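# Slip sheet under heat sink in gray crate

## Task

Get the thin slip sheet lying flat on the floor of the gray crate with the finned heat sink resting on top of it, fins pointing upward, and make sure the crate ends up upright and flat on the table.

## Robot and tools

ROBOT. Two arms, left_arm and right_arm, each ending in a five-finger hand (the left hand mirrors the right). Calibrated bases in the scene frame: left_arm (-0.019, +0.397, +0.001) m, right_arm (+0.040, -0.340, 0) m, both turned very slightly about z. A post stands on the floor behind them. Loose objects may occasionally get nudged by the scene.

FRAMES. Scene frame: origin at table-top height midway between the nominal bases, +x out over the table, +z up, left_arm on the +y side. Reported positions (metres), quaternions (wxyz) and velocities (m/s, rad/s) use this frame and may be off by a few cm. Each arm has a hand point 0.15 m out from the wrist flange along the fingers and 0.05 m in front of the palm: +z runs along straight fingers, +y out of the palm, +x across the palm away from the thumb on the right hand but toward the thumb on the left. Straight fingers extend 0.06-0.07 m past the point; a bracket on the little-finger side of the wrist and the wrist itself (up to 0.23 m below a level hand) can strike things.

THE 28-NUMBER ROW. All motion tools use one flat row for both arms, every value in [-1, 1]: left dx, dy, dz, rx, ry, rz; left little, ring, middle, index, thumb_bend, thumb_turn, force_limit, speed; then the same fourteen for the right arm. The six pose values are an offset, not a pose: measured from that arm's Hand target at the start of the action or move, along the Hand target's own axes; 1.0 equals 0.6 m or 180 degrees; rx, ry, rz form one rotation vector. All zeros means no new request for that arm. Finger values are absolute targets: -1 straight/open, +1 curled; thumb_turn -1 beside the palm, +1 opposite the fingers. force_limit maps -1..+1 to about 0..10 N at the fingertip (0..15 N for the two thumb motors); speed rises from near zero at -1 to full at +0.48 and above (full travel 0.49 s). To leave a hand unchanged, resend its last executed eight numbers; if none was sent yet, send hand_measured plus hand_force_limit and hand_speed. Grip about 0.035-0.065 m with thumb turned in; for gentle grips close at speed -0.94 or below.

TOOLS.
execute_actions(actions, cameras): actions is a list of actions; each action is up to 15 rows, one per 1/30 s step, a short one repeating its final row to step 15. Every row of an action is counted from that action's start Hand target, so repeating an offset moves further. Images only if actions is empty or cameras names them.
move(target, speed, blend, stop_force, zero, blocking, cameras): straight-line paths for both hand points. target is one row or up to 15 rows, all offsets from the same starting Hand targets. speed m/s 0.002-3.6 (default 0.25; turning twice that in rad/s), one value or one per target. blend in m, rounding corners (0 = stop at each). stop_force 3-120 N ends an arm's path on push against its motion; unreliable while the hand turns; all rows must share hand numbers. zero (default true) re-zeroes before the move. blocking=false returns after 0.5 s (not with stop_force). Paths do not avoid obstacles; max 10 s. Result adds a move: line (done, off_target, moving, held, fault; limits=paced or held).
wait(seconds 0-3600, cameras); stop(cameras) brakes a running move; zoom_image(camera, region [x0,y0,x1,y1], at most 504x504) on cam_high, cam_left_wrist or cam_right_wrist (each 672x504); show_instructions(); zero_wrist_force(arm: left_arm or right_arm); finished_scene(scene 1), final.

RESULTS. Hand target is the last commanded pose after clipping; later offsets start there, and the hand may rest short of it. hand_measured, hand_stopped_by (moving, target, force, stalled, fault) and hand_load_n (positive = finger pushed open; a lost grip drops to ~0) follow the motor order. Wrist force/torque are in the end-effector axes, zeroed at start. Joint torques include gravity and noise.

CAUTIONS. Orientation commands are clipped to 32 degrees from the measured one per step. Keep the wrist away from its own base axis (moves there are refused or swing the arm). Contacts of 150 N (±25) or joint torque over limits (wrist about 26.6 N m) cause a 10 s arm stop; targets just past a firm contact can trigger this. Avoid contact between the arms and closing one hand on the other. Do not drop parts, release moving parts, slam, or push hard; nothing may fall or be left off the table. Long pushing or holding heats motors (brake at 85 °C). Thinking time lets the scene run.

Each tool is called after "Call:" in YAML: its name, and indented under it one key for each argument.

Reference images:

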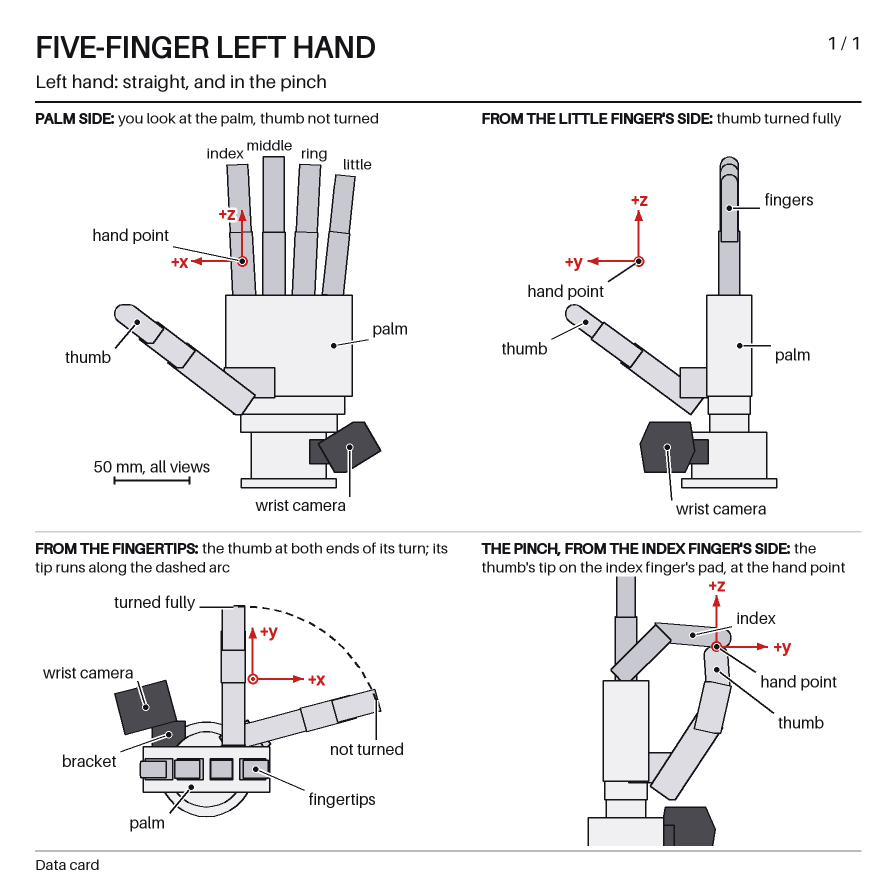

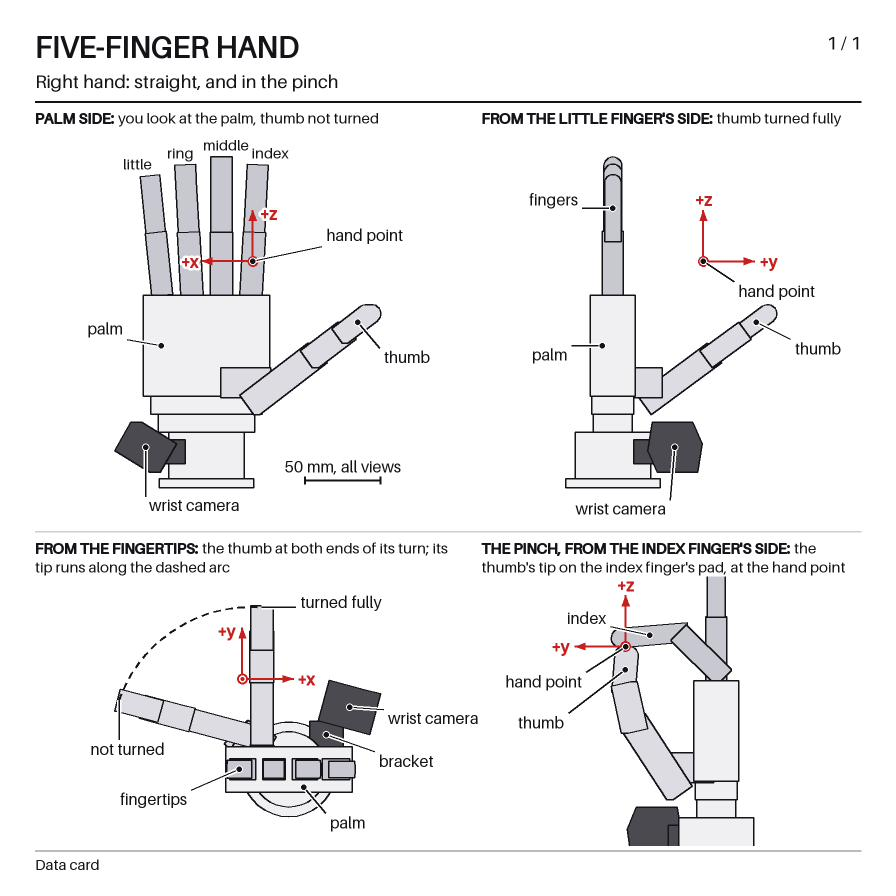

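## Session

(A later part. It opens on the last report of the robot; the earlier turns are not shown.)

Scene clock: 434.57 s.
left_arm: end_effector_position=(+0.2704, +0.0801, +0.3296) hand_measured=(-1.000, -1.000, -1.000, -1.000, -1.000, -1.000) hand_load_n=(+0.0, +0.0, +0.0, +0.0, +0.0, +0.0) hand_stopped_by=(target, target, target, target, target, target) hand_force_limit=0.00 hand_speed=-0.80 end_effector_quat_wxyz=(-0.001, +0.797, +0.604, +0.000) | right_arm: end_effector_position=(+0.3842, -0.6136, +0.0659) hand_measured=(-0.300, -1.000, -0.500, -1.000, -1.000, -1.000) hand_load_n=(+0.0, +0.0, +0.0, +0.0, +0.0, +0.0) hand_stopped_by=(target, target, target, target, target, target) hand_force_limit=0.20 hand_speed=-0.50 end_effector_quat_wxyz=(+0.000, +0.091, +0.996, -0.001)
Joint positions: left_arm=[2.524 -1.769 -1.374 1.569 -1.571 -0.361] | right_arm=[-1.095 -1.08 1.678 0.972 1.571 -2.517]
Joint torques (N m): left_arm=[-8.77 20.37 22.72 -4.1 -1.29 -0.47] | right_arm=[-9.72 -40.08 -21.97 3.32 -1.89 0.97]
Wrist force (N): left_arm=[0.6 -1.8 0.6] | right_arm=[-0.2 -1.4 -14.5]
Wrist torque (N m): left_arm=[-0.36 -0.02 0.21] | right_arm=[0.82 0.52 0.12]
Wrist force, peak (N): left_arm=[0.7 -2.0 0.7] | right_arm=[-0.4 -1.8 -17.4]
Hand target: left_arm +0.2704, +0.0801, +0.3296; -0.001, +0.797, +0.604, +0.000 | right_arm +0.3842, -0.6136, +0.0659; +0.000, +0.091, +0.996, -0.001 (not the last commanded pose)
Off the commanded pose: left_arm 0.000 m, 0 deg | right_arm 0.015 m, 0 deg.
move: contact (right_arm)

Call:
move:
  target: [0,0,0,0,0,0,-1,-1,-1,-1,-1,-1,0,-0.8, -0.0085,-0.0157,0,0,0,0.0194,-0.3,-1,-0.5,-1,-1,-1,0.2,-0.5]
  speed: 0.03

Call:
move:
  target:
    - [0,0,0,0,0,0,-1,-1,-1,-1,-1,-1,0,-0.8, 0,0,-0.05,0,0,0,-0.3,-1,-0.5,-1,-1,-1,0.2,-0.5]
    - [0,0,0,0,0,0,-1,-1,-1,-1,-1,-1,0,-0.8, -0.055,-0.297,-0.22,0,0,0,-0.3,-1,-0.5,-1,-1,-1,0.2,-0.5]
  speed: [0.03,0.2]
  blend: 0.01
  cameras: ["cam_right_wrist","cam_high"]

Scene clock: 440.13 s.
left_arm: end_effector_position=(+0.2704, +0.0801, +0.3296) hand_measured=(-1.000, -1.000, -1.000, -1.000, -1.000, -1.000) hand_load_n=(+0.0, +0.0, +0.0, +0.0, +0.0, +0.0) hand_stopped_by=(target, target, target, target, target, target) hand_force_limit=0.00 hand_speed=-0.80 end_effector_quat_wxyz=(-0.001, +0.797, +0.604, +0.000) | right_arm: end_effector_position=(+0.3875, -0.6238, +0.0660) hand_measured=(-0.300, -1.000, -0.500, -1.000, -1.000, -1.000) hand_load_n=(+0.0, -1.0, +0.0, -3.0, +0.0, +0.0) hand_stopped_by=(target, target, target, target, target, target) hand_force_limit=0.20 hand_speed=-0.50 end_effector_quat_wxyz=(+0.000, +0.121, +0.993, -0.001) end_effector_velocity=(-0.001, -0.001, +0.000) end_effector_angular_velocity=(-0.002, +0.002, +0.004)
Joint positions: left_arm=[2.524 -1.769 -1.374 1.569 -1.571 -0.361] | right_arm=[-1.103 -1.069 1.659 0.98 1.571 -2.463]
Joint velocities: left_arm=[within noise] | right_arm=[-0.002 0 0 -0.001 0.002 -0.006]
Joint torques (N m): left_arm=[-7.94 21.48 22.89 -3.96 -1.2 -0.45] | right_arm=[-6.21 -34.85 -12.35 1.93 -1.27 -1.42]
Wrist force (N): left_arm=[0.7 -1.7 0.7] | right_arm=[-0.2 2.6 -11.3]
Wrist torque (N m): left_arm=[-0.36 -0.03 0.23] | right_arm=[0.75 0.56 0.11]
Wrist force, peak (N): left_arm=[0.8 -1.9 0.8] | right_arm=[-0.3 -1.6 -14.5]
Hand target: left_arm +0.2704, +0.0801, +0.3296; -0.001, +0.797, +0.604, +0.000 | right_arm +0.3875, -0.6238, +0.0660; +0.000, +0.121, +0.993, -0.001
Off the commanded pose: left_arm 0.000 m, 0 deg | right_arm 0.000 m, 0 deg.
move: done

Scene clock: 442.67 s.
left_arm: end_effector_position=(+0.2704, +0.0801, +0.3296) hand_measured=(-1.000, -1.000, -1.000, -1.000, -1.000, -1.000) hand_load_n=(+0.0, +0.0, +0.0, +0.0, +0.0, +0.0) hand_stopped_by=(target, target, target, target, target, target) hand_force_limit=0.00 hand_speed=-0.80 end_effector_quat_wxyz=(-0.001, +0.797, +0.604, +0.000) | right_arm: end_effector_position=(+0.3767, -0.8045, +0.1981) hand_measured=(-0.300, -1.000, -0.500, -1.000, -1.000, -1.000) hand_load_n=(+0.0, +0.0, +0.0, +0.0, +0.0, +0.0) hand_stopped_by=(target, target, target, target, target, target) hand_force_limit=0.20 hand_speed=-0.50 end_effector_quat_wxyz=(+0.000, +0.121, +0.993, -0.001)
Joint positions: left_arm=[2.524 -1.769 -1.374 1.569 -1.571 -0.361] | right_arm=[-1.25 -0.835 0.908 1.496 1.571 -2.611]
Joint torques (N m): left_arm=[-8.58 20.59 22.83 -4.17 -1.44 -0.6] | right_arm=[8.32 -47.83 -28.32 3.99 2.76 0.75]
Wrist force (N): left_arm=[0.5 -1.6 0.7] | right_arm=[-0.3 -0.9 -0.3]
Wrist torque (N m): left_arm=[-0.34 0.00 0.21] | right_arm=[0.03 0.20 0.04]
Wrist force, peak (N): left_arm=[0.7 -1.9 0.9] | right_arm=[-0.7 2.5 -10.5]
Hand target: left_arm +0.2704, +0.0801, +0.3296; -0.001, +0.797, +0.604, +0.000 | right_arm +0.3767, -0.8045, +0.1982; +0.000, +0.121, +0.993, -0.001
Off the commanded pose: left_arm 0.000 m, 0 deg | right_arm 0.000 m, 0 deg.
move: done
Images, in order (width x height): cam_high 672x504, cam_right_wrist 672x504.

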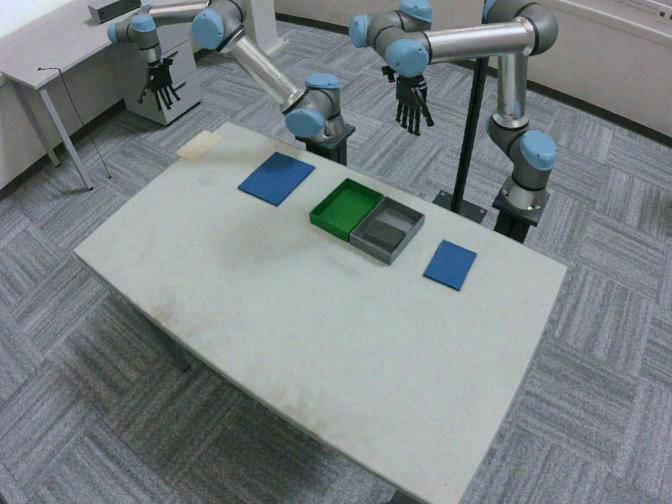

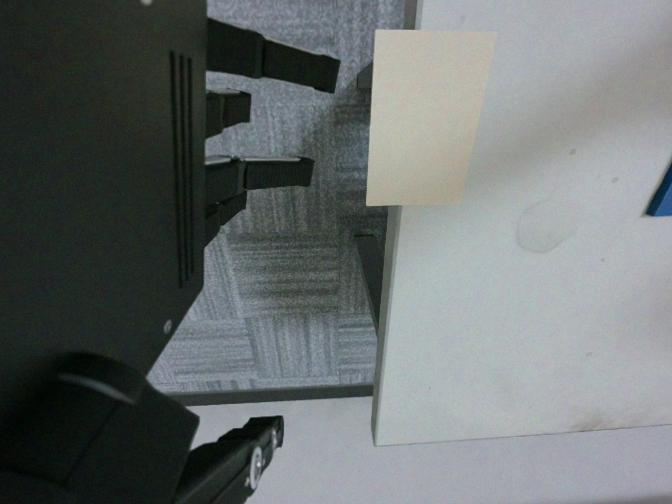

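Call:
move:
  target: [0,0,0,0,0,0,-1,-1,-1,-1,-1,-1,0,-0.8, 0.0127,-0.0641,0.1637,0,0,-0.09,0,0,0,0,-1,1,0,0]
  speed: 0.15
  cameras: ["cam_right_wrist"]

Scene clock: 473.93 s.
left_arm: end_effector_position=(+0.2704, +0.0801, +0.3296) hand_measured=(-1.000, -1.000, -1.000, -1.000, -1.000, -1.000) hand_load_n=(+0.0, +0.0, +0.0, +0.0, +0.0, +0.0) hand_stopped_by=(target, target, target, target, target, target) hand_force_limit=0.00 hand_speed=-0.80 end_effector_quat_wxyz=(-0.001, +0.797, +0.604, +0.000) | right_arm: end_effector_position=(+0.3601, -0.8402, +0.1000) hand_measured=(+0.000, +0.000, +0.000, +0.000, -1.000, +1.000) hand_load_n=(+0.0, +0.0, +0.0, +0.0, +0.0, +0.5) hand_stopped_by=(target, target, target, target, target, target) hand_force_limit=0.00 hand_speed=0.00 end_effector_quat_wxyz=(+0.000, -0.020, +1.000, -0.001)
Joint positions: left_arm=[2.524 -1.769 -1.374 1.569 -1.571 -0.361] | right_arm=[-1.272 -0.672 0.867 1.374 1.571 -2.915]
Joint torques (N m): left_arm=[-8.42 21.3 23.15 -3.99 -1.09 -0.52] | right_arm=[7.74 -56.75 -4.09 3.95 -2.48 -1.28]
Wrist force (N): left_arm=[0.7 -1.5 0.7] | right_arm=[-0.4 -1.0 -0.2]
Wrist torque (N m): left_arm=[-0.32 -0.03 0.22] | right_arm=[0.03 0.22 0.02]
Wrist force, peak (N): left_arm=[0.7 -2.0 0.8] | right_arm=[-0.3 -1.5 0.6]
Hand target: left_arm +0.2704, +0.0801, +0.3296; -0.001, +0.797, +0.604, +0.000 | right_arm +0.3601, -0.8401, +0.1000; +0.000, -0.020, +1.000, -0.001
Off the commanded pose: left_arm 0.000 m, 0 deg | right_arm 0.000 m, 0 deg.
move: done

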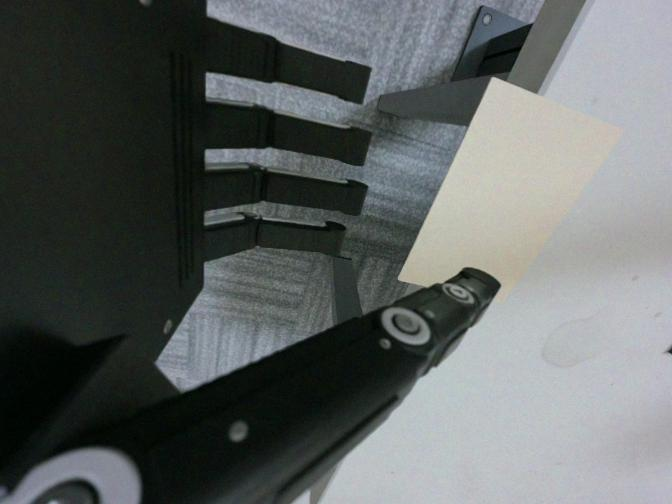

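Call:
move:
  target: [0,0,0,0,0,0,-1,-1,-1,-1,-1,-1,0,-0.8, 0,0,0.1633,0,0,0,0,0,0,0,-1,1,0,0]
  speed: 0.1
  cameras: ["cam_right_wrist","cam_high"]

Scene clock: 481.60 s.
left_arm: end_effector_position=(+0.2704, +0.0801, +0.3296) hand_measured=(-1.000, -1.000, -1.000, -1.000, -1.000, -1.000) hand_load_n=(+0.0, +0.0, +0.0, +0.0, +0.0, -0.5) hand_stopped_by=(target, target, target, target, target, target) hand_force_limit=0.00 hand_speed=-0.80 end_effector_quat_wxyz=(-0.001, +0.797, +0.604, +0.000) | right_arm: end_effector_position=(+0.3601, -0.8402, +0.0020) hand_measured=(+0.000, +0.000, +0.000, +0.000, -1.000, +1.000) hand_load_n=(+0.0, +0.0, +0.0, +0.5, +0.0, +0.0) hand_stopped_by=(target, target, target, target, target, target) hand_force_limit=0.00 hand_speed=0.00 end_effector_quat_wxyz=(+0.000, -0.020, +1.000, +0.000)
Joint positions: left_arm=[2.524 -1.769 -1.374 1.569 -1.571 -0.361] | right_arm=[-1.272 -0.589 0.97 1.189 1.571 -2.915]
Joint torques (N m): left_arm=[-8.54 20.28 23.05 -4.07 -1.42 -0.31] | right_arm=[6.17 -65.24 -27.04 4.41 -0.01 -0.24]
Wrist force (N): left_arm=[0.7 -1.5 0.8] | right_arm=[-0.2 -1.3 -0.4]
Wrist torque (N m): left_arm=[-0.33 -0.03 0.21] | right_arm=[-0.01 0.18 0.05]
Wrist force, peak (N): left_arm=[0.8 -1.8 1.0] | right_arm=[-0.1 -1.1 -1.4]
Hand target: left_arm +0.2704, +0.0801, +0.3296; -0.001, +0.797, +0.604, +0.000 | right_arm +0.3602, -0.8402, +0.0020; +0.000, -0.020, +1.000, -0.001
Off the commanded pose: left_arm 0.000 m, 0 deg | right_arm 0.000 m, 0 deg.
move: done
Images, in order (width x height): cam_high 672x504, cam_right_wrist 672x504.

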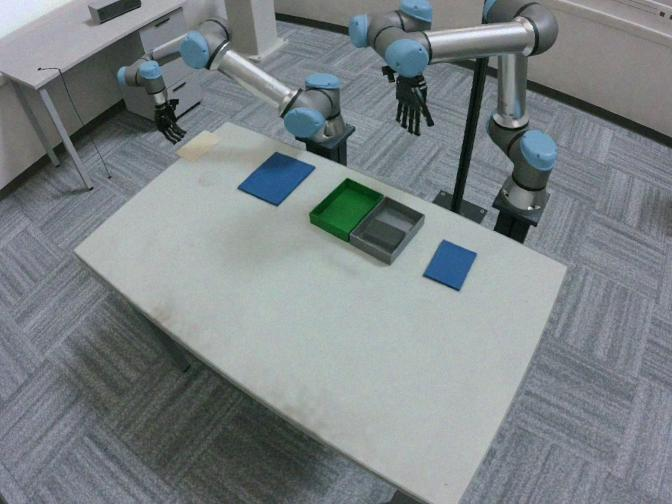

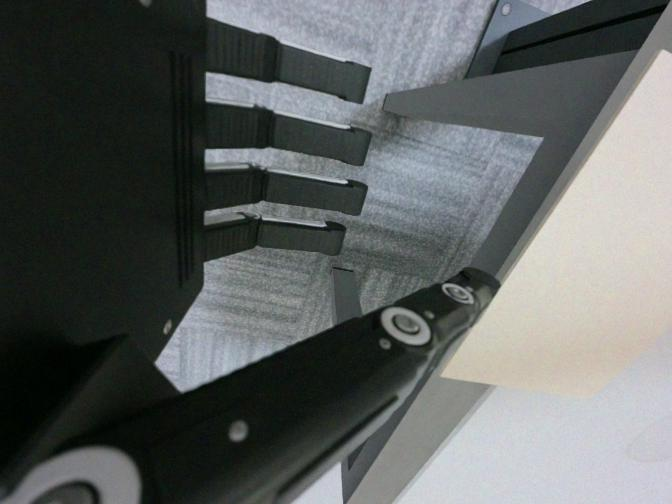

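Call:
move:
  target: [0,0,0,0,0,0,-1,-1,-1,-1,-1,-1,0,-0.8, -0.0061,0.1582,0,0,0,0,0,0,0,0,-1,1,0,0]
  speed: 0.04
  stop_force: 4
  cameras: ["cam_right_wrist","cam_high"]

Call:
zoom_image:
  camera: "cam_high"
  region: [150, 80, 300, 200]

Scene clock: 492.20 s.
left_arm: end_effector_position=(+0.2704, +0.0801, +0.3296) hand_measured=(-1.000, -1.000, -1.000, -1.000, -1.000, -1.000) hand_load_n=(+0.0, +0.0, +0.0, +0.0, +0.0, +0.0) hand_stopped_by=(target, target, target, target, target, target) hand_force_limit=0.00 hand_speed=-0.80 end_effector_quat_wxyz=(-0.001, +0.797, +0.604, +0.000) | right_arm: end_effector_position=(+0.3600, -0.7453, +0.0019) hand_measured=(+0.000, +0.000, +0.000, +0.000, -1.000, +1.000) hand_load_n=(+0.0, +0.5, +0.0, +0.0, +0.0, +0.0) hand_stopped_by=(target, target, target, target, target, target) hand_force_limit=0.00 hand_speed=0.00 end_effector_quat_wxyz=(+0.000, -0.020, +1.000, -0.001)
Joint positions: left_arm=[2.524 -1.769 -1.374 1.569 -1.571 -0.361] | right_arm=[-1.225 -0.783 1.347 1.006 1.571 -2.868]
Joint torques (N m): left_arm=[-8.35 21.4 22.01 -4.02 -1.15 -0.11] | right_arm=[-11.16 -41.36 -25.76 4.51 0.82 -1.51]
Wrist force (N): left_arm=[0.5 -1.6 0.6] | right_arm=[-0.2 -1.0 -0.5]
Wrist torque (N m): left_arm=[-0.34 0.00 0.22] | right_arm=[0.03 0.18 0.05]
Wrist force, peak (N): left_arm=[0.5 -1.9 1.1] | right_arm=[-0.1 -1.8 -0.7]
Hand target: left_arm +0.2704, +0.0801, +0.3296; -0.001, +0.797, +0.604, +0.000 | right_arm +0.3600, -0.7453, +0.0019; +0.000, -0.020, +1.000, -0.001
Off the commanded pose: left_arm 0.000 m, 0 deg | right_arm 0.000 m, 0 deg.
move: done
Images, in order (width x height): cam_high 672x504, cam_right_wrist 672x504.

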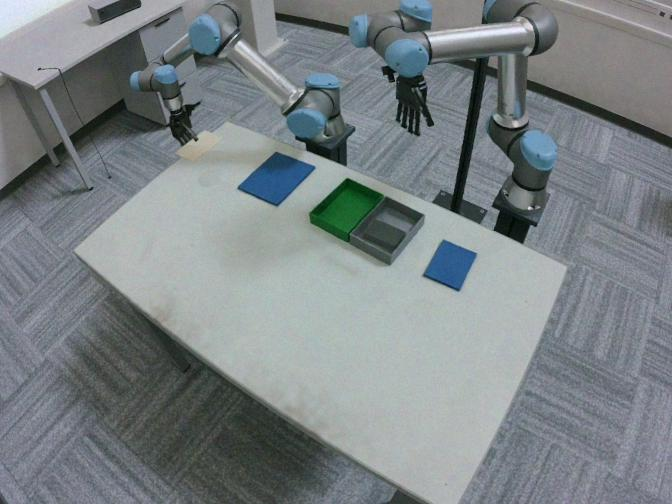

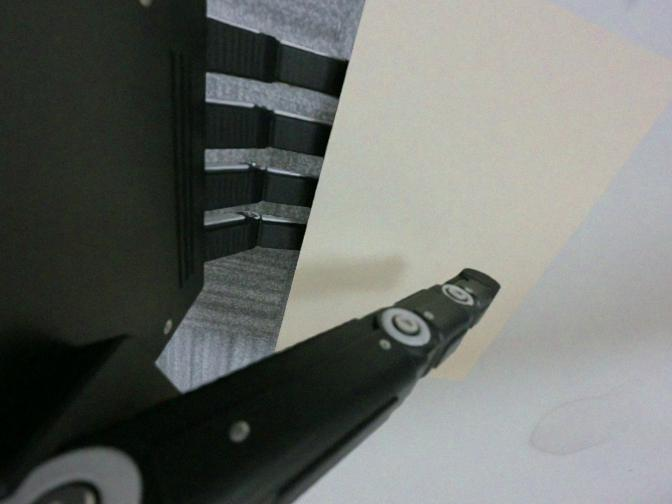

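Scaled by 3.360 from the camera's image (finer frame: 960x720).

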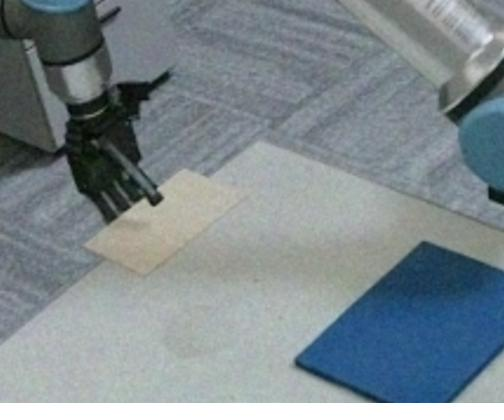

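Call:
move:
  target:
    - [0,0,0,0,0,0,-1,-1,-1,-1,-1,-1,0,-0.8, -0.0002,0.005,-0.0042,0,0,0,0,0,0,0,-1,1,0,0]
    - [0,0,0,0,0,0,-1,-1,-1,-1,-1,-1,0,-0.8, -0.0002,0.005,-0.0042,0,0,0,0,0,0,0,-0.02,1,-0.85,-0.4]
  speed: 0.02
  cameras: ["cam_right_wrist"]

Scene clock: 498.77 s.
left_arm: end_effector_position=(+0.2704, +0.0801, +0.3296) hand_measured=(-1.000, -1.000, -1.000, -1.000, -1.000, -1.000) hand_load_n=(+0.0, +0.0, +0.0, +0.0, +0.0, +0.0) hand_stopped_by=(target, target, target, target, target, target) hand_force_limit=0.00 hand_speed=-0.80 end_effector_quat_wxyz=(-0.001, +0.797, +0.604, +0.000) | right_arm: end_effector_position=(+0.3600, -0.7422, +0.0044) hand_measured=(+0.000, +0.000, +0.000, +0.000, -0.020, +1.000) hand_load_n=(+0.0, +0.0, +0.0, +0.0, +0.0, +0.5) hand_stopped_by=(target, target, target, target, target, target) hand_force_limit=-0.85 hand_speed=-0.40 end_effector_quat_wxyz=(+0.000, -0.020, +1.000, -0.001)
Joint positions: left_arm=[2.524 -1.769 -1.374 1.569 -1.571 -0.361] | right_arm=[-1.223 -0.792 1.356 1.006 1.571 -2.867]
Joint torques (N m): left_arm=[-7.89 20.55 22.6 -4.05 -1.32 -0.32] | right_arm=[9.38 -41.56 -25.4 0.94 -2.2 -1.33]
Wrist force (N): left_arm=[0.5 -1.7 1.0] | right_arm=[0.0 -1.2 -0.4]
Wrist torque (N m): left_arm=[-0.37 0.00 0.21] | right_arm=[0.01 0.15 0.04]
Wrist force, peak (N): left_arm=[0.7 -2.0 0.8] | right_arm=[-0.4 -1.4 -0.4]
Hand target: left_arm +0.2704, +0.0801, +0.3296; -0.001, +0.797, +0.604, +0.000 | right_arm +0.3600, -0.7422, +0.0044; +0.000, -0.020, +1.000, -0.001
Off the commanded pose: left_arm 0.000 m, 0 deg | right_arm 0.000 m, 0 deg.
move: done

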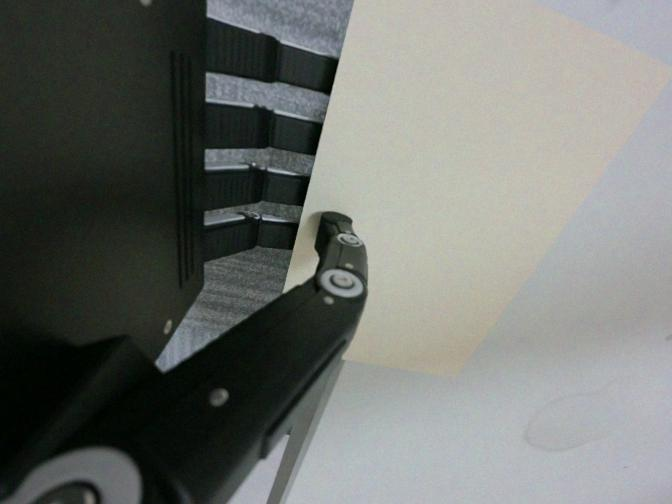

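Call:
move:
  target: [0,0,0,0,0,0,-1,-1,-1,-1,-1,-1,0,-0.8, 0,0,0,0,0,0,0,0,0.4,0.4,-0.02,1,-0.6,-0.9]
  speed: 0.02
  cameras: ["cam_right_wrist"]

Scene clock: 502.50 s.
left_arm: end_effector_position=(+0.2704, +0.0801, +0.3296) hand_measured=(-1.000, -1.000, -1.000, -1.000, -1.000, -1.000) hand_load_n=(+0.0, +0.0, +0.0, +0.0, +0.0, +0.0) hand_stopped_by=(target, target, target, target, target, target) hand_force_limit=0.00 hand_speed=-0.80 end_effector_quat_wxyz=(-0.001, +0.797, +0.604, +0.000) | right_arm: end_effector_position=(+0.3600, -0.7422, +0.0044) hand_measured=(+0.000, +0.000, +0.184, +0.184, -0.020, +1.000) hand_load_n=(+0.0, +0.0, +2.5, +2.5, +0.0, +0.0) hand_stopped_by=(target, target, force, force, target, target) hand_force_limit=-0.60 hand_speed=-0.90 end_effector_quat_wxyz=(+0.000, -0.020, +1.000, -0.001)
Joint positions: left_arm=[2.524 -1.769 -1.374 1.569 -1.571 -0.361] | right_arm=[-1.223 -0.792 1.356 1.006 1.571 -2.867]
Joint torques (N m): left_arm=[-7.95 20.69 22.79 -4.09 -1.28 -0.16] | right_arm=[9.4 -42.05 -24.7 1.72 -2.01 -1.31]
Wrist force (N): left_arm=[0.5 -1.8 0.9] | right_arm=[-0.3 -1.1 0.2]
Wrist torque (N m): left_arm=[-0.38 0.00 0.22] | right_arm=[0.01 0.17 0.03]
Wrist force, peak (N): left_arm=[0.7 -1.9 0.9] | right_arm=[-0.2 -1.4 -0.5]
Hand target: left_arm +0.2704, +0.0801, +0.3296; -0.001, +0.797, +0.604, +0.000 | right_arm +0.3600, -0.7422, +0.0044; +0.000, -0.020, +1.000, -0.001
Off the commanded pose: left_arm 0.000 m, 0 deg | right_arm 0.000 m, 0 deg.
move: done

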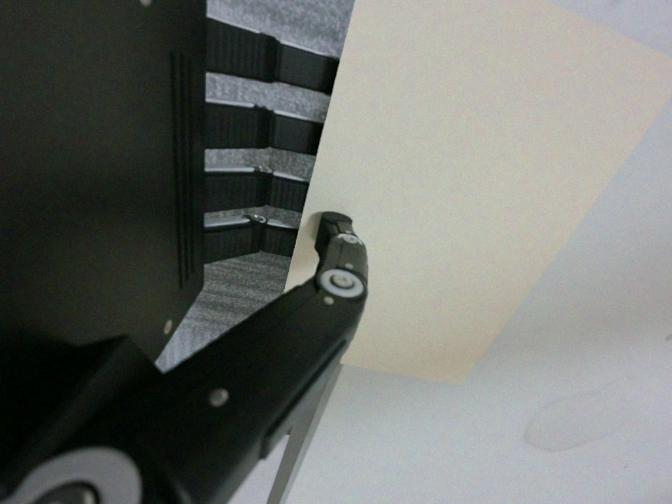

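Call:
move:
  target: [0,0,0,0,0,0,-1,-1,-1,-1,-1,-1,0,-0.8, 0,0,0,0,0,0,0,0,0.5,0.5,-0.02,1,-0.1,-0.9]
  speed: 0.02

Call:
move:
  target: [0,0,0,0,0,0,-1,-1,-1,-1,-1,-1,0,-0.8, 0,0,0,0,0,0,0.25,0.25,0.5,0.5,-0.02,1,-0.88,-0.9]
  speed: 0.02
  cameras: ["cam_right_wrist"]

Scene clock: 506.10 s.
left_arm: end_effector_position=(+0.2704, +0.0801, +0.3296) hand_measured=(-1.000, -1.000, -1.000, -1.000, -1.000, -1.000) hand_load_n=(+0.0, +0.0, +0.0, +0.0, +0.0, +0.0) hand_stopped_by=(target, target, target, target, target, target) hand_force_limit=0.00 hand_speed=-0.80 end_effector_quat_wxyz=(-0.001, +0.797, +0.604, +0.000) | right_arm: end_effector_position=(+0.3600, -0.7422, +0.0044) hand_measured=(+0.000, +0.000, +0.200, +0.202, -0.020, +1.000) hand_load_n=(+0.0, +0.0, +6.0, +5.5, +0.0, +0.0) hand_stopped_by=(target, target, force, force, target, target) hand_force_limit=-0.10 hand_speed=-0.90 end_effector_quat_wxyz=(+0.000, -0.020, +1.000, -0.001)
Joint positions: left_arm=[2.524 -1.769 -1.374 1.569 -1.571 -0.361] | right_arm=[-1.223 -0.792 1.356 1.006 1.571 -2.867]
Joint torques (N m): left_arm=[-8.11 21.71 22.51 -3.93 -1.29 0.06] | right_arm=[8.81 -46.96 -24.57 2.73 -1.9 -1.3]
Wrist force (N): left_arm=[0.6 -1.9 0.8] | right_arm=[-0.2 -1.1 -0.1]
Wrist torque (N m): left_arm=[-0.39 -0.01 0.22] | right_arm=[0.01 0.17 0.03]
Wrist force, peak (N): left_arm=[0.6 -1.9 0.8] | right_arm=[-0.3 -1.5 0.0]
Hand target: left_arm +0.2704, +0.0801, +0.3296; -0.001, +0.797, +0.604, +0.000 | right_arm +0.3600, -0.7422, +0.0044; +0.000, -0.020, +1.000, -0.001
Off the commanded pose: left_arm 0.000 m, 0 deg | right_arm 0.000 m, 0 deg.
move: done

Scene clock: 507.03 s.
left_arm: end_effector_position=(+0.2704, +0.0801, +0.3296) hand_measured=(-1.000, -1.000, -1.000, -1.000, -1.000, -1.000) hand_load_n=(+0.5, +0.0, +0.0, +0.0, +0.0, +0.0) hand_stopped_by=(target, target, target, target, target, target) hand_force_limit=0.00 hand_speed=-0.80 end_effector_quat_wxyz=(-0.001, +0.797, +0.604, +0.000) | right_arm: end_effector_position=(+0.3600, -0.7422, +0.0044) hand_measured=(+0.186, +0.186, +0.200, +0.202, -0.020, +1.000) hand_load_n=(+0.5, +1.0, +5.0, +6.5, +0.0, +0.0) hand_stopped_by=(force, force, force, force, target, target) hand_force_limit=-0.88 hand_speed=-0.90 end_effector_quat_wxyz=(+0.000, -0.020, +1.000, -0.001)
Joint positions: left_arm=[2.524 -1.769 -1.374 1.569 -1.571 -0.361] | right_arm=[-1.223 -0.792 1.356 1.006 1.571 -2.867]
Joint torques (N m): left_arm=[-7.82 20.94 22.65 -4.03 -1.37 -0.17] | right_arm=[9.48 -47.89 -23.95 2.93 -1.88 -1.36]
Wrist force (N): left_arm=[0.5 -1.8 0.8] | right_arm=[-0.3 -1.3 -0.1]
Wrist torque (N m): left_arm=[-0.38 -0.01 0.22] | right_arm=[-0.01 0.18 0.02]
Wrist force, peak (N): left_arm=[0.9 -1.9 0.7] | right_arm=[-0.3 -1.4 -0.1]
Hand target: left_arm +0.2704, +0.0801, +0.3296; -0.001, +0.797, +0.604, +0.000 | right_arm +0.3600, -0.7422, +0.0044; +0.000, -0.020, +1.000, -0.001
Off the commanded pose: left_arm 0.000 m, 0 deg | right_arm 0.000 m, 0 deg.
move: done

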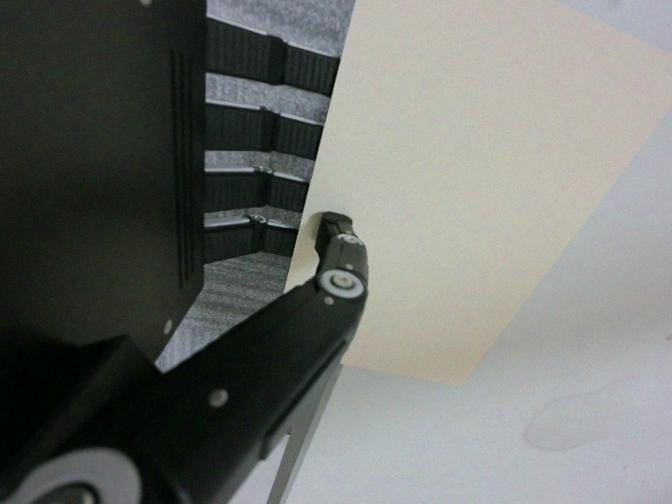

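Call:
move:
  target:
    - [0,0,0,0,0,0,-1,-1,-1,-1,-1,-1,0,-0.8, 0,0,-0.03,0,0,0,0.25,0.25,0.5,0.5,-0.02,1,-0.88,-0.9]
    - [0,0,0,0,0,0,-1,-1,-1,-1,-1,-1,0,-0.8, 0,0,-0.3,0,0,0,0.25,0.25,0.5,0.5,-0.02,1,-0.88,-0.9]
  speed: [0.02,0.1]
  blend: 0.01
  cameras: ["cam_right_wrist","cam_high"]

Call:
zoom_image:
  camera: "cam_high"
  region: [130, 40, 300, 180]

Scene clock: 513.53 s.
left_arm: end_effector_position=(+0.2704, +0.0801, +0.3296) hand_measured=(-1.000, -1.000, -1.000, -1.000, -1.000, -1.000) hand_load_n=(+0.0, +0.0, +0.0, +0.0, +0.0, +0.0) hand_stopped_by=(target, target, target, target, target, target) hand_force_limit=0.00 hand_speed=-0.80 end_effector_quat_wxyz=(-0.001, +0.797, +0.604, +0.000) | right_arm: end_effector_position=(+0.3600, -0.7421, +0.1844) hand_measured=(+0.186, +0.186, +0.200, +0.202, -0.020, +1.000) hand_load_n=(+0.5, +1.0, +5.0, +6.5, +0.0, +0.0) hand_stopped_by=(force, force, force, force, target, target) hand_force_limit=-0.88 hand_speed=-0.90 end_effector_quat_wxyz=(+0.000, -0.020, +1.000, -0.001)
Joint positions: left_arm=[2.524 -1.769 -1.374 1.569 -1.571 -0.361] | right_arm=[-1.223 -0.957 1.148 1.378 1.571 -2.867]
Joint torques (N m): left_arm=[-8.2 21.72 21.41 -3.9 -1.17 -0.14] | right_arm=[2.1 -38.84 -5.29 1.88 -0.59 0.95]
Wrist force (N): left_arm=[0.6 -1.7 0.9] | right_arm=[-0.3 -0.9 -0.1]
Wrist torque (N m): left_arm=[-0.36 -0.01 0.21] | right_arm=[0.06 0.19 0.04]
Wrist force, peak (N): left_arm=[0.6 -1.9 0.9] | right_arm=[-0.2 -0.9 -1.2]
Hand target: left_arm +0.2704, +0.0801, +0.3296; -0.001, +0.797, +0.604, +0.000 | right_arm +0.3599, -0.7420, +0.1844; +0.000, -0.020, +1.000, -0.001
Off the commanded pose: left_arm 0.000 m, 0 deg | right_arm 0.000 m, 0 deg.
move: done; blend cut to 0.009 m at target 1
Images, in order (width x height): cam_high 672x504, cam_right_wrist 672x504.

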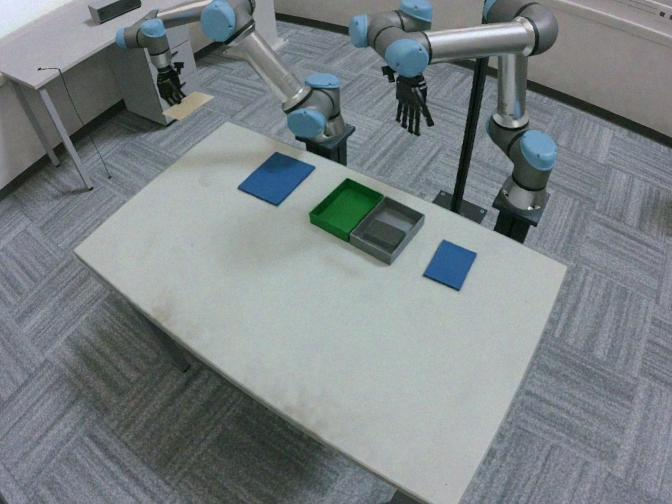

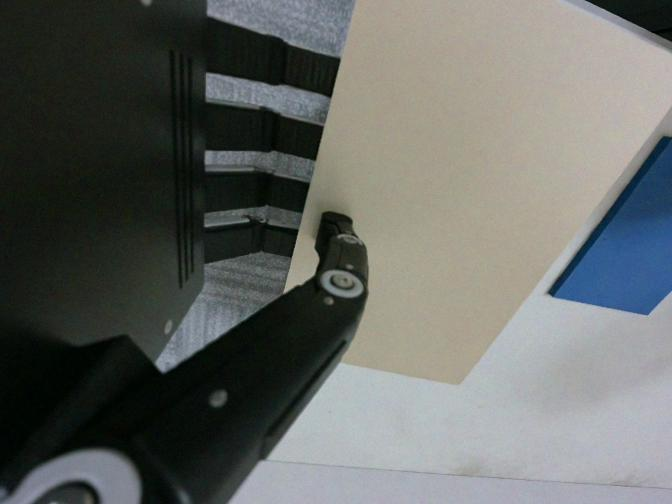

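Scaled by 2.965 from the camera's image (finer frame: 960x720).

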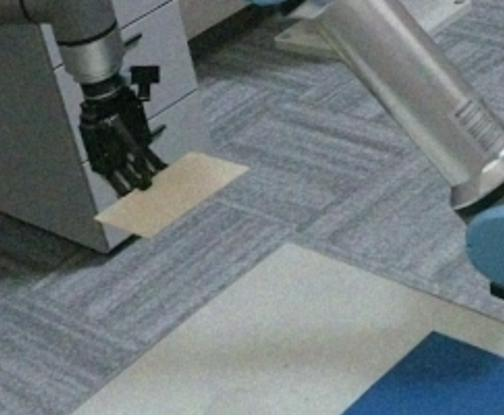

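Call:
move:
  target: [0.0405,0.0962,0.216,0.2251,-0.031,-0.0834,-0.4,-0.4,-0.4,-0.4,-1,1,0,-0.3, -0.0853,0.4838,-0.1167,0,0,0,0.25,0.25,0.5,0.5,-0.02,1,-0.88,-0.9]
  speed: 0.15
  cameras: ["all"]

Scene clock: 562.30 s.
left_arm: end_effector_position=(+0.3324, +0.0881, +0.1999) hand_measured=(-0.400, -0.400, -0.400, -0.400, -1.000, +1.000) hand_load_n=(+0.0, +0.0, +0.0, +0.0, +0.0, +0.0) hand_stopped_by=(target, target, target, target, target, target) hand_force_limit=0.00 hand_speed=-0.30 end_effector_quat_wxyz=(-0.247, +0.662, +0.663, -0.247) | right_arm: end_effector_position=(+0.3993, -0.4498, +0.2541) hand_measured=(+0.186, +0.186, +0.200, +0.202, -0.020, +1.000) hand_load_n=(+0.5, +1.0, +5.0, +7.0, +0.0, +0.0) hand_stopped_by=(force, force, force, force, target, target) hand_force_limit=-0.88 hand_speed=-0.90 end_effector_quat_wxyz=(+0.000, -0.020, +1.000, -0.001)
Joint positions: left_arm=[2.765 -2.26 -1.206 1.221 -1.318 -0.305] | right_arm=[-0.811 -1.423 1.623 1.37 1.571 -2.454]
Joint torques (N m): left_arm=[-10.62 49.04 6.65 -1.82 -1.42 -0.88] | right_arm=[-1.53 -22.56 -27.72 0.5 2.29 0.13]
Wrist force (N): left_arm=[0.3 -0.3 0.7] | right_arm=[-0.4 -1.1 0.2]
Wrist torque (N m): left_arm=[-0.13 0.06 0.09] | right_arm=[0.00 0.22 0.13]
Wrist force, peak (N): left_arm=[0.5 -2.5 0.6] | right_arm=[-0.1 -2.3 0.1]
Hand target: left_arm +0.3323, +0.0881, +0.1999; -0.248, +0.662, +0.663, -0.247 | right_arm +0.3994, -0.4499, +0.2541; +0.000, -0.020, +1.000, -0.001
Off the commanded pose: left_arm 0.000 m, 0 deg | right_arm 0.000 m, 0 deg.
move: done

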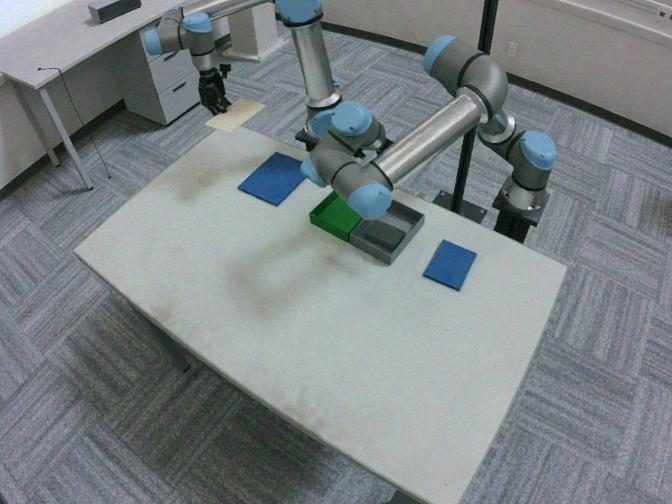

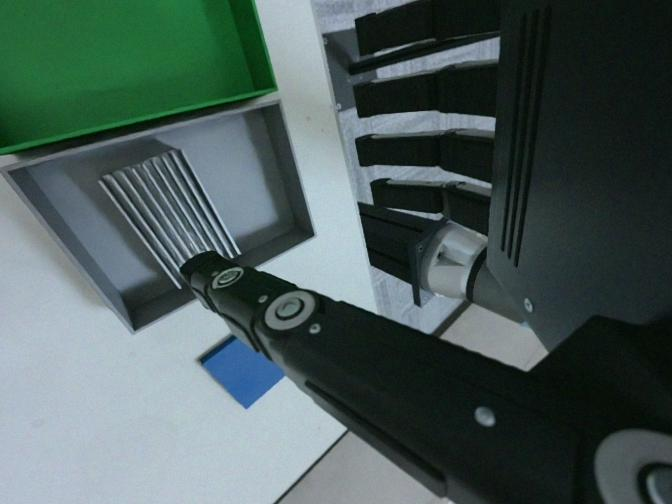

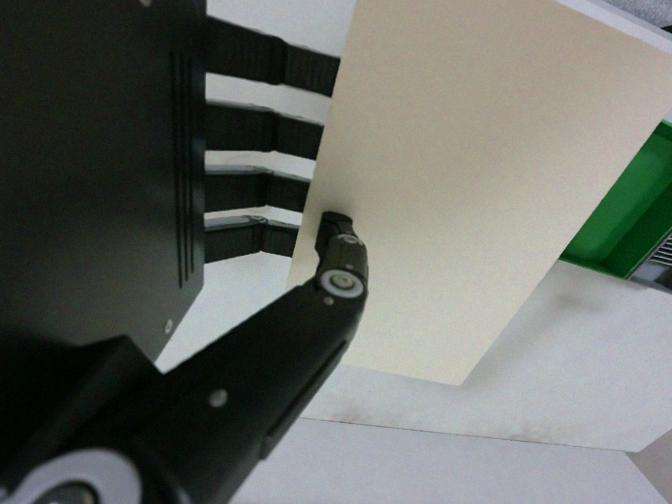

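Call:
move:
  target: [0.0148,0.1287,0.131,0,0,0,-0.4,-0.4,-0.4,-0.4,-1,1,0,-0.3, 0,0,0,0,0,0,0.25,0.25,0.5,0.5,-0.02,1,-0.88,-0.9]
  speed: 0.1
  cameras: ["cam_left_wrist","cam_high"]

Call:
zoom_image:
  camera: "cam_high"
  region: [290, 140, 450, 280]

Scene clock: 575.20 s.
left_arm: end_effector_position=(+0.3392, +0.0973, +0.0899) hand_measured=(-0.400, -0.400, -0.400, -0.400, -1.000, +1.000) hand_load_n=(+0.0, +0.5, +0.0, +0.0, +0.0, +0.0) hand_stopped_by=(target, target, target, target, target, target) hand_force_limit=0.00 hand_speed=-0.30 end_effector_quat_wxyz=(-0.248, +0.662, +0.663, -0.247) | right_arm: end_effector_position=(+0.3994, -0.4499, +0.2541) hand_measured=(+0.186, +0.186, +0.200, +0.202, -0.020, +1.000) hand_load_n=(+0.5, +1.0, +5.0, +6.5, +0.0, +0.0) hand_stopped_by=(force, force, force, force, target, target) hand_force_limit=-0.88 hand_speed=-0.90 end_effector_quat_wxyz=(+0.000, -0.020, +1.000, -0.001)
Joint positions: left_arm=[2.784 -2.376 -1.308 1.434 -1.33 -0.29] | right_arm=[-0.811 -1.423 1.623 1.37 1.571 -2.454]
Joint torques (N m): left_arm=[-7.49 57.14 22.41 -4.3 0.91 -0.69] | right_arm=[8.36 -18.49 -28.48 0.72 -1.46 1.14]
Wrist force (N): left_arm=[0.3 -0.5 0.8] | right_arm=[-0.3 -1.1 0.0]
Wrist torque (N m): left_arm=[-0.14 0.07 0.09] | right_arm=[0.00 0.22 0.12]
Wrist force, peak (N): left_arm=[0.4 0.3 1.6] | right_arm=[-0.3 -1.5 0.2]
Hand target: left_arm +0.3392, +0.0971, +0.0900; -0.248, +0.662, +0.663, -0.247 | right_arm +0.3994, -0.4499, +0.2541; +0.000, -0.020, +1.000, -0.001
Off the commanded pose: left_arm 0.000 m, 0 deg | right_arm 0.000 m, 0 deg.
move: done
Images, in order (width x height): cam_high 672x504, cam_left_wrist 672x504.

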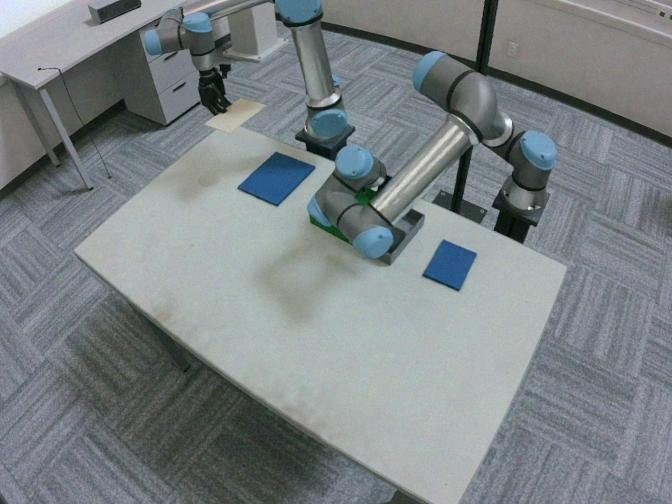

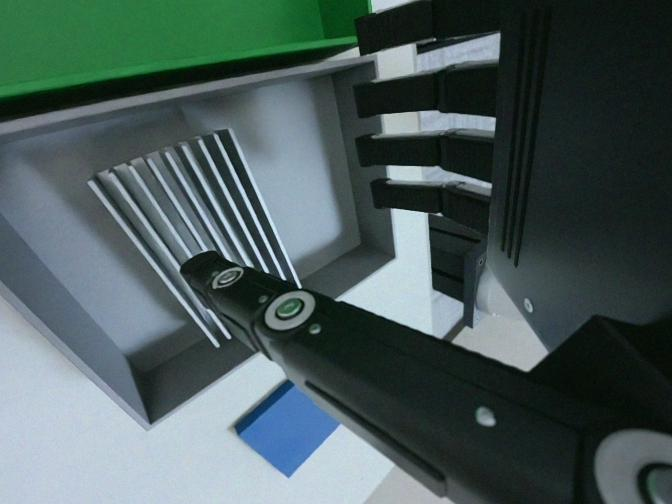

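Scaled by 3.150 from the camera's image (finer frame: 960x720).

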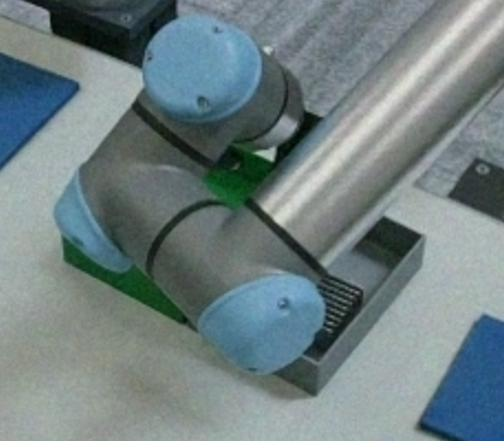

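Call:
move:
  target: [0.0167,0.0755,0.023,0,0,0,-0.4,-0.4,-0.4,-0.4,-1,1,0,-0.3, 0,0,0,0,0,0,0.25,0.25,0.5,0.5,-0.02,1,-0.88,-0.9]
  speed: 0.05
  stop_force: 6
  cameras: ["cam_left_wrist","cam_high"]

Scene clock: 627.00 s.
left_arm: end_effector_position=(+0.3557, +0.1038, +0.0637) hand_measured=(-0.400, -0.400, -0.400, -0.400, -1.000, +1.000) hand_load_n=(+0.5, +0.0, +0.0, +0.0, +0.0, +0.0) hand_stopped_by=(target, target, target, target, target, target) hand_force_limit=0.00 hand_speed=-0.30 end_effector_quat_wxyz=(-0.248, +0.662, +0.663, -0.247) | right_arm: end_effector_position=(+0.3994, -0.4499, +0.2541) hand_measured=(+0.186, +0.186, +0.200, +0.202, -0.020, +1.000) hand_load_n=(+0.5, +1.0, +5.0, +7.0, -0.5, +0.0) hand_stopped_by=(force, force, force, force, target, target) hand_force_limit=-0.88 hand_speed=-0.90 end_effector_quat_wxyz=(+0.000, -0.020, +1.000, -0.001)
Joint positions: left_arm=[2.805 -2.431 -1.281 1.458 -1.343 -0.273] | right_arm=[-0.811 -1.423 1.623 1.37 1.571 -2.454]
Joint torques (N m): left_arm=[-10.25 38.48 20.59 -3.71 1.17 0.06] | right_arm=[7.82 -19.03 -28.38 0.78 -1.49 0.99]
Wrist force (N): left_arm=[0.5 -2.9 -2.2] | right_arm=[-0.3 -1.2 0.0]
Wrist torque (N m): left_arm=[0.08 -0.14 0.47] | right_arm=[0.01 0.20 0.13]
Wrist force, peak (N): left_arm=[-2.8 -22.3 -20.3] | right_arm=[-0.5 -1.4 0.1]
Hand target: left_arm +0.3557, +0.1038, +0.0637; -0.248, +0.662, +0.663, -0.247 (not the last commanded pose) | right_arm +0.3994, -0.4499, +0.2541; +0.000, -0.020, +1.000, -0.001
Off the commanded pose: left_arm 0.017 m, 0 deg | right_arm 0.000 m, 0 deg.
move: contact (left_arm)
Images, in order (width x height): cam_high 672x504, cam_left_wrist 672x504.

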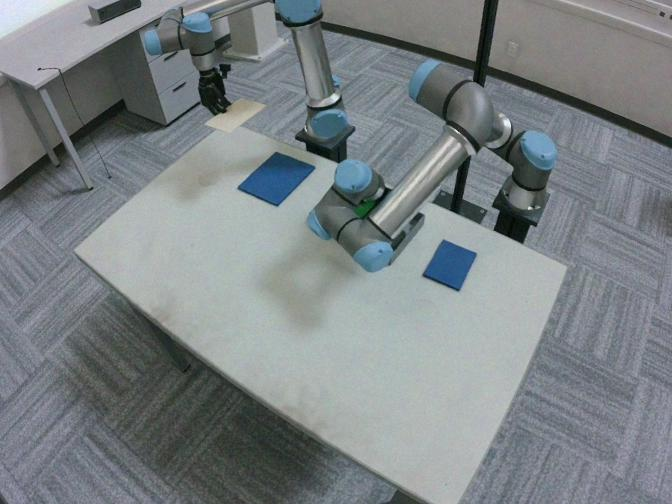

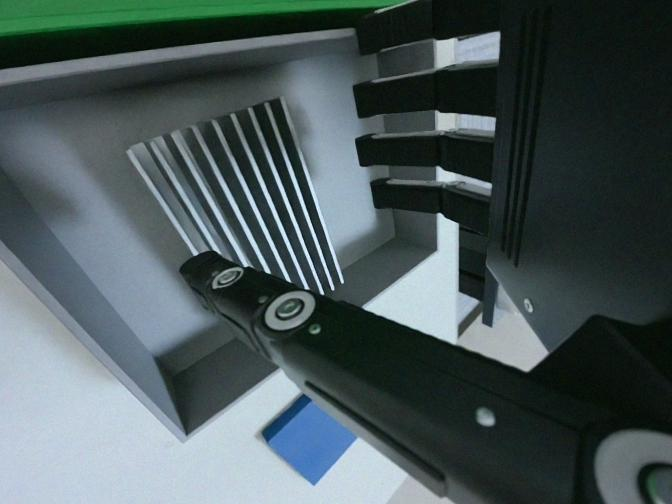

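Call:
execute_actions:
  actions: []
  cameras: ["all"]

Scene clock: 636.63 s.
left_arm: end_effector_position=(+0.3557, +0.1038, +0.0637) hand_measured=(-0.400, -0.400, -0.400, -0.400, -1.000, +1.000) hand_load_n=(+0.5, +0.0, +0.0, +0.0, +0.0, +0.0) hand_stopped_by=(target, target, target, target, target, target) hand_force_limit=0.00 hand_speed=-0.30 end_effector_quat_wxyz=(-0.248, +0.662, +0.663, -0.247) | right_arm: end_effector_position=(+0.3994, -0.4499, +0.2541) hand_measured=(+0.186, +0.186, +0.200, +0.202, -0.020, +1.000) hand_load_n=(+0.5, +1.0, +5.0, +6.5, +0.0, +0.0) hand_stopped_by=(force, force, force, force, target, target) hand_force_limit=-0.88 hand_speed=-0.90 end_effector_quat_wxyz=(+0.000, -0.020, +1.000, -0.001)
Joint positions: left_arm=[2.805 -2.431 -1.281 1.458 -1.343 -0.273] | right_arm=[-0.811 -1.423 1.623 1.37 1.571 -2.454]
Joint velocities: within noise
Joint torques (N m): left_arm=[-10.64 39.15 21.59 -2.79 0.92 0.33] | right_arm=[7.95 -18.55 -28.49 0.87 -1.49 0.9]
Wrist force (N): left_arm=[0.6 -3.8 -2.3] | right_arm=[-0.4 -1.0 0.0]
Wrist torque (N m): left_arm=[0.03 -0.14 0.48] | right_arm=[0.03 0.22 0.12]
Wrist force, peak (N): left_arm=[0.8 -4.7 -2.6] | right_arm=[-0.4 -1.4 0.1]
Hand target: left_arm +0.3557, +0.1038, +0.0637; -0.248, +0.662, +0.663, -0.247 (not the last commanded pose) | right_arm +0.3994, -0.4499, +0.2541; +0.000, -0.020, +1.000, -0.001
Off the commanded pose: left_arm 0.017 m, 0 deg | right_arm 0.000 m, 0 deg.

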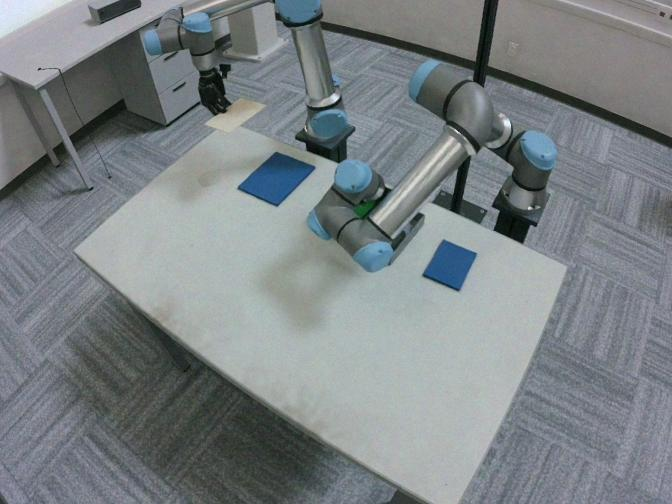

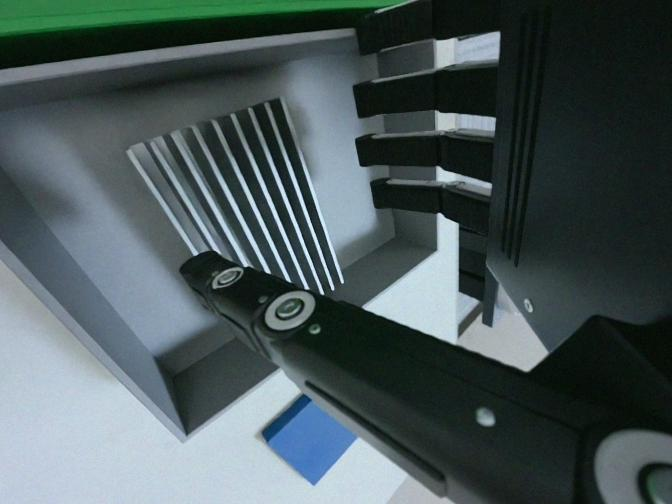

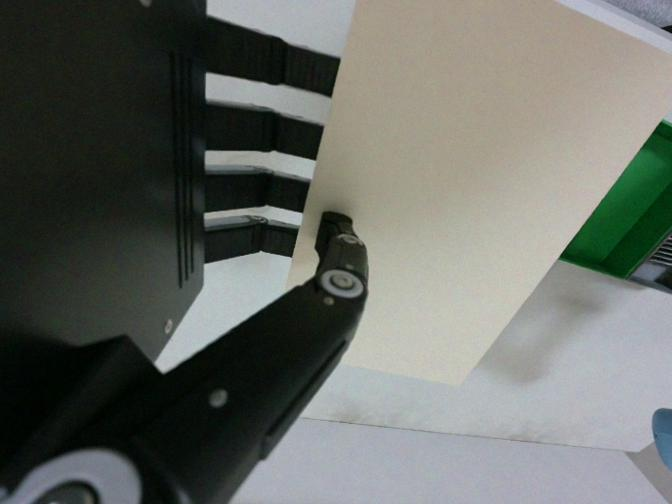

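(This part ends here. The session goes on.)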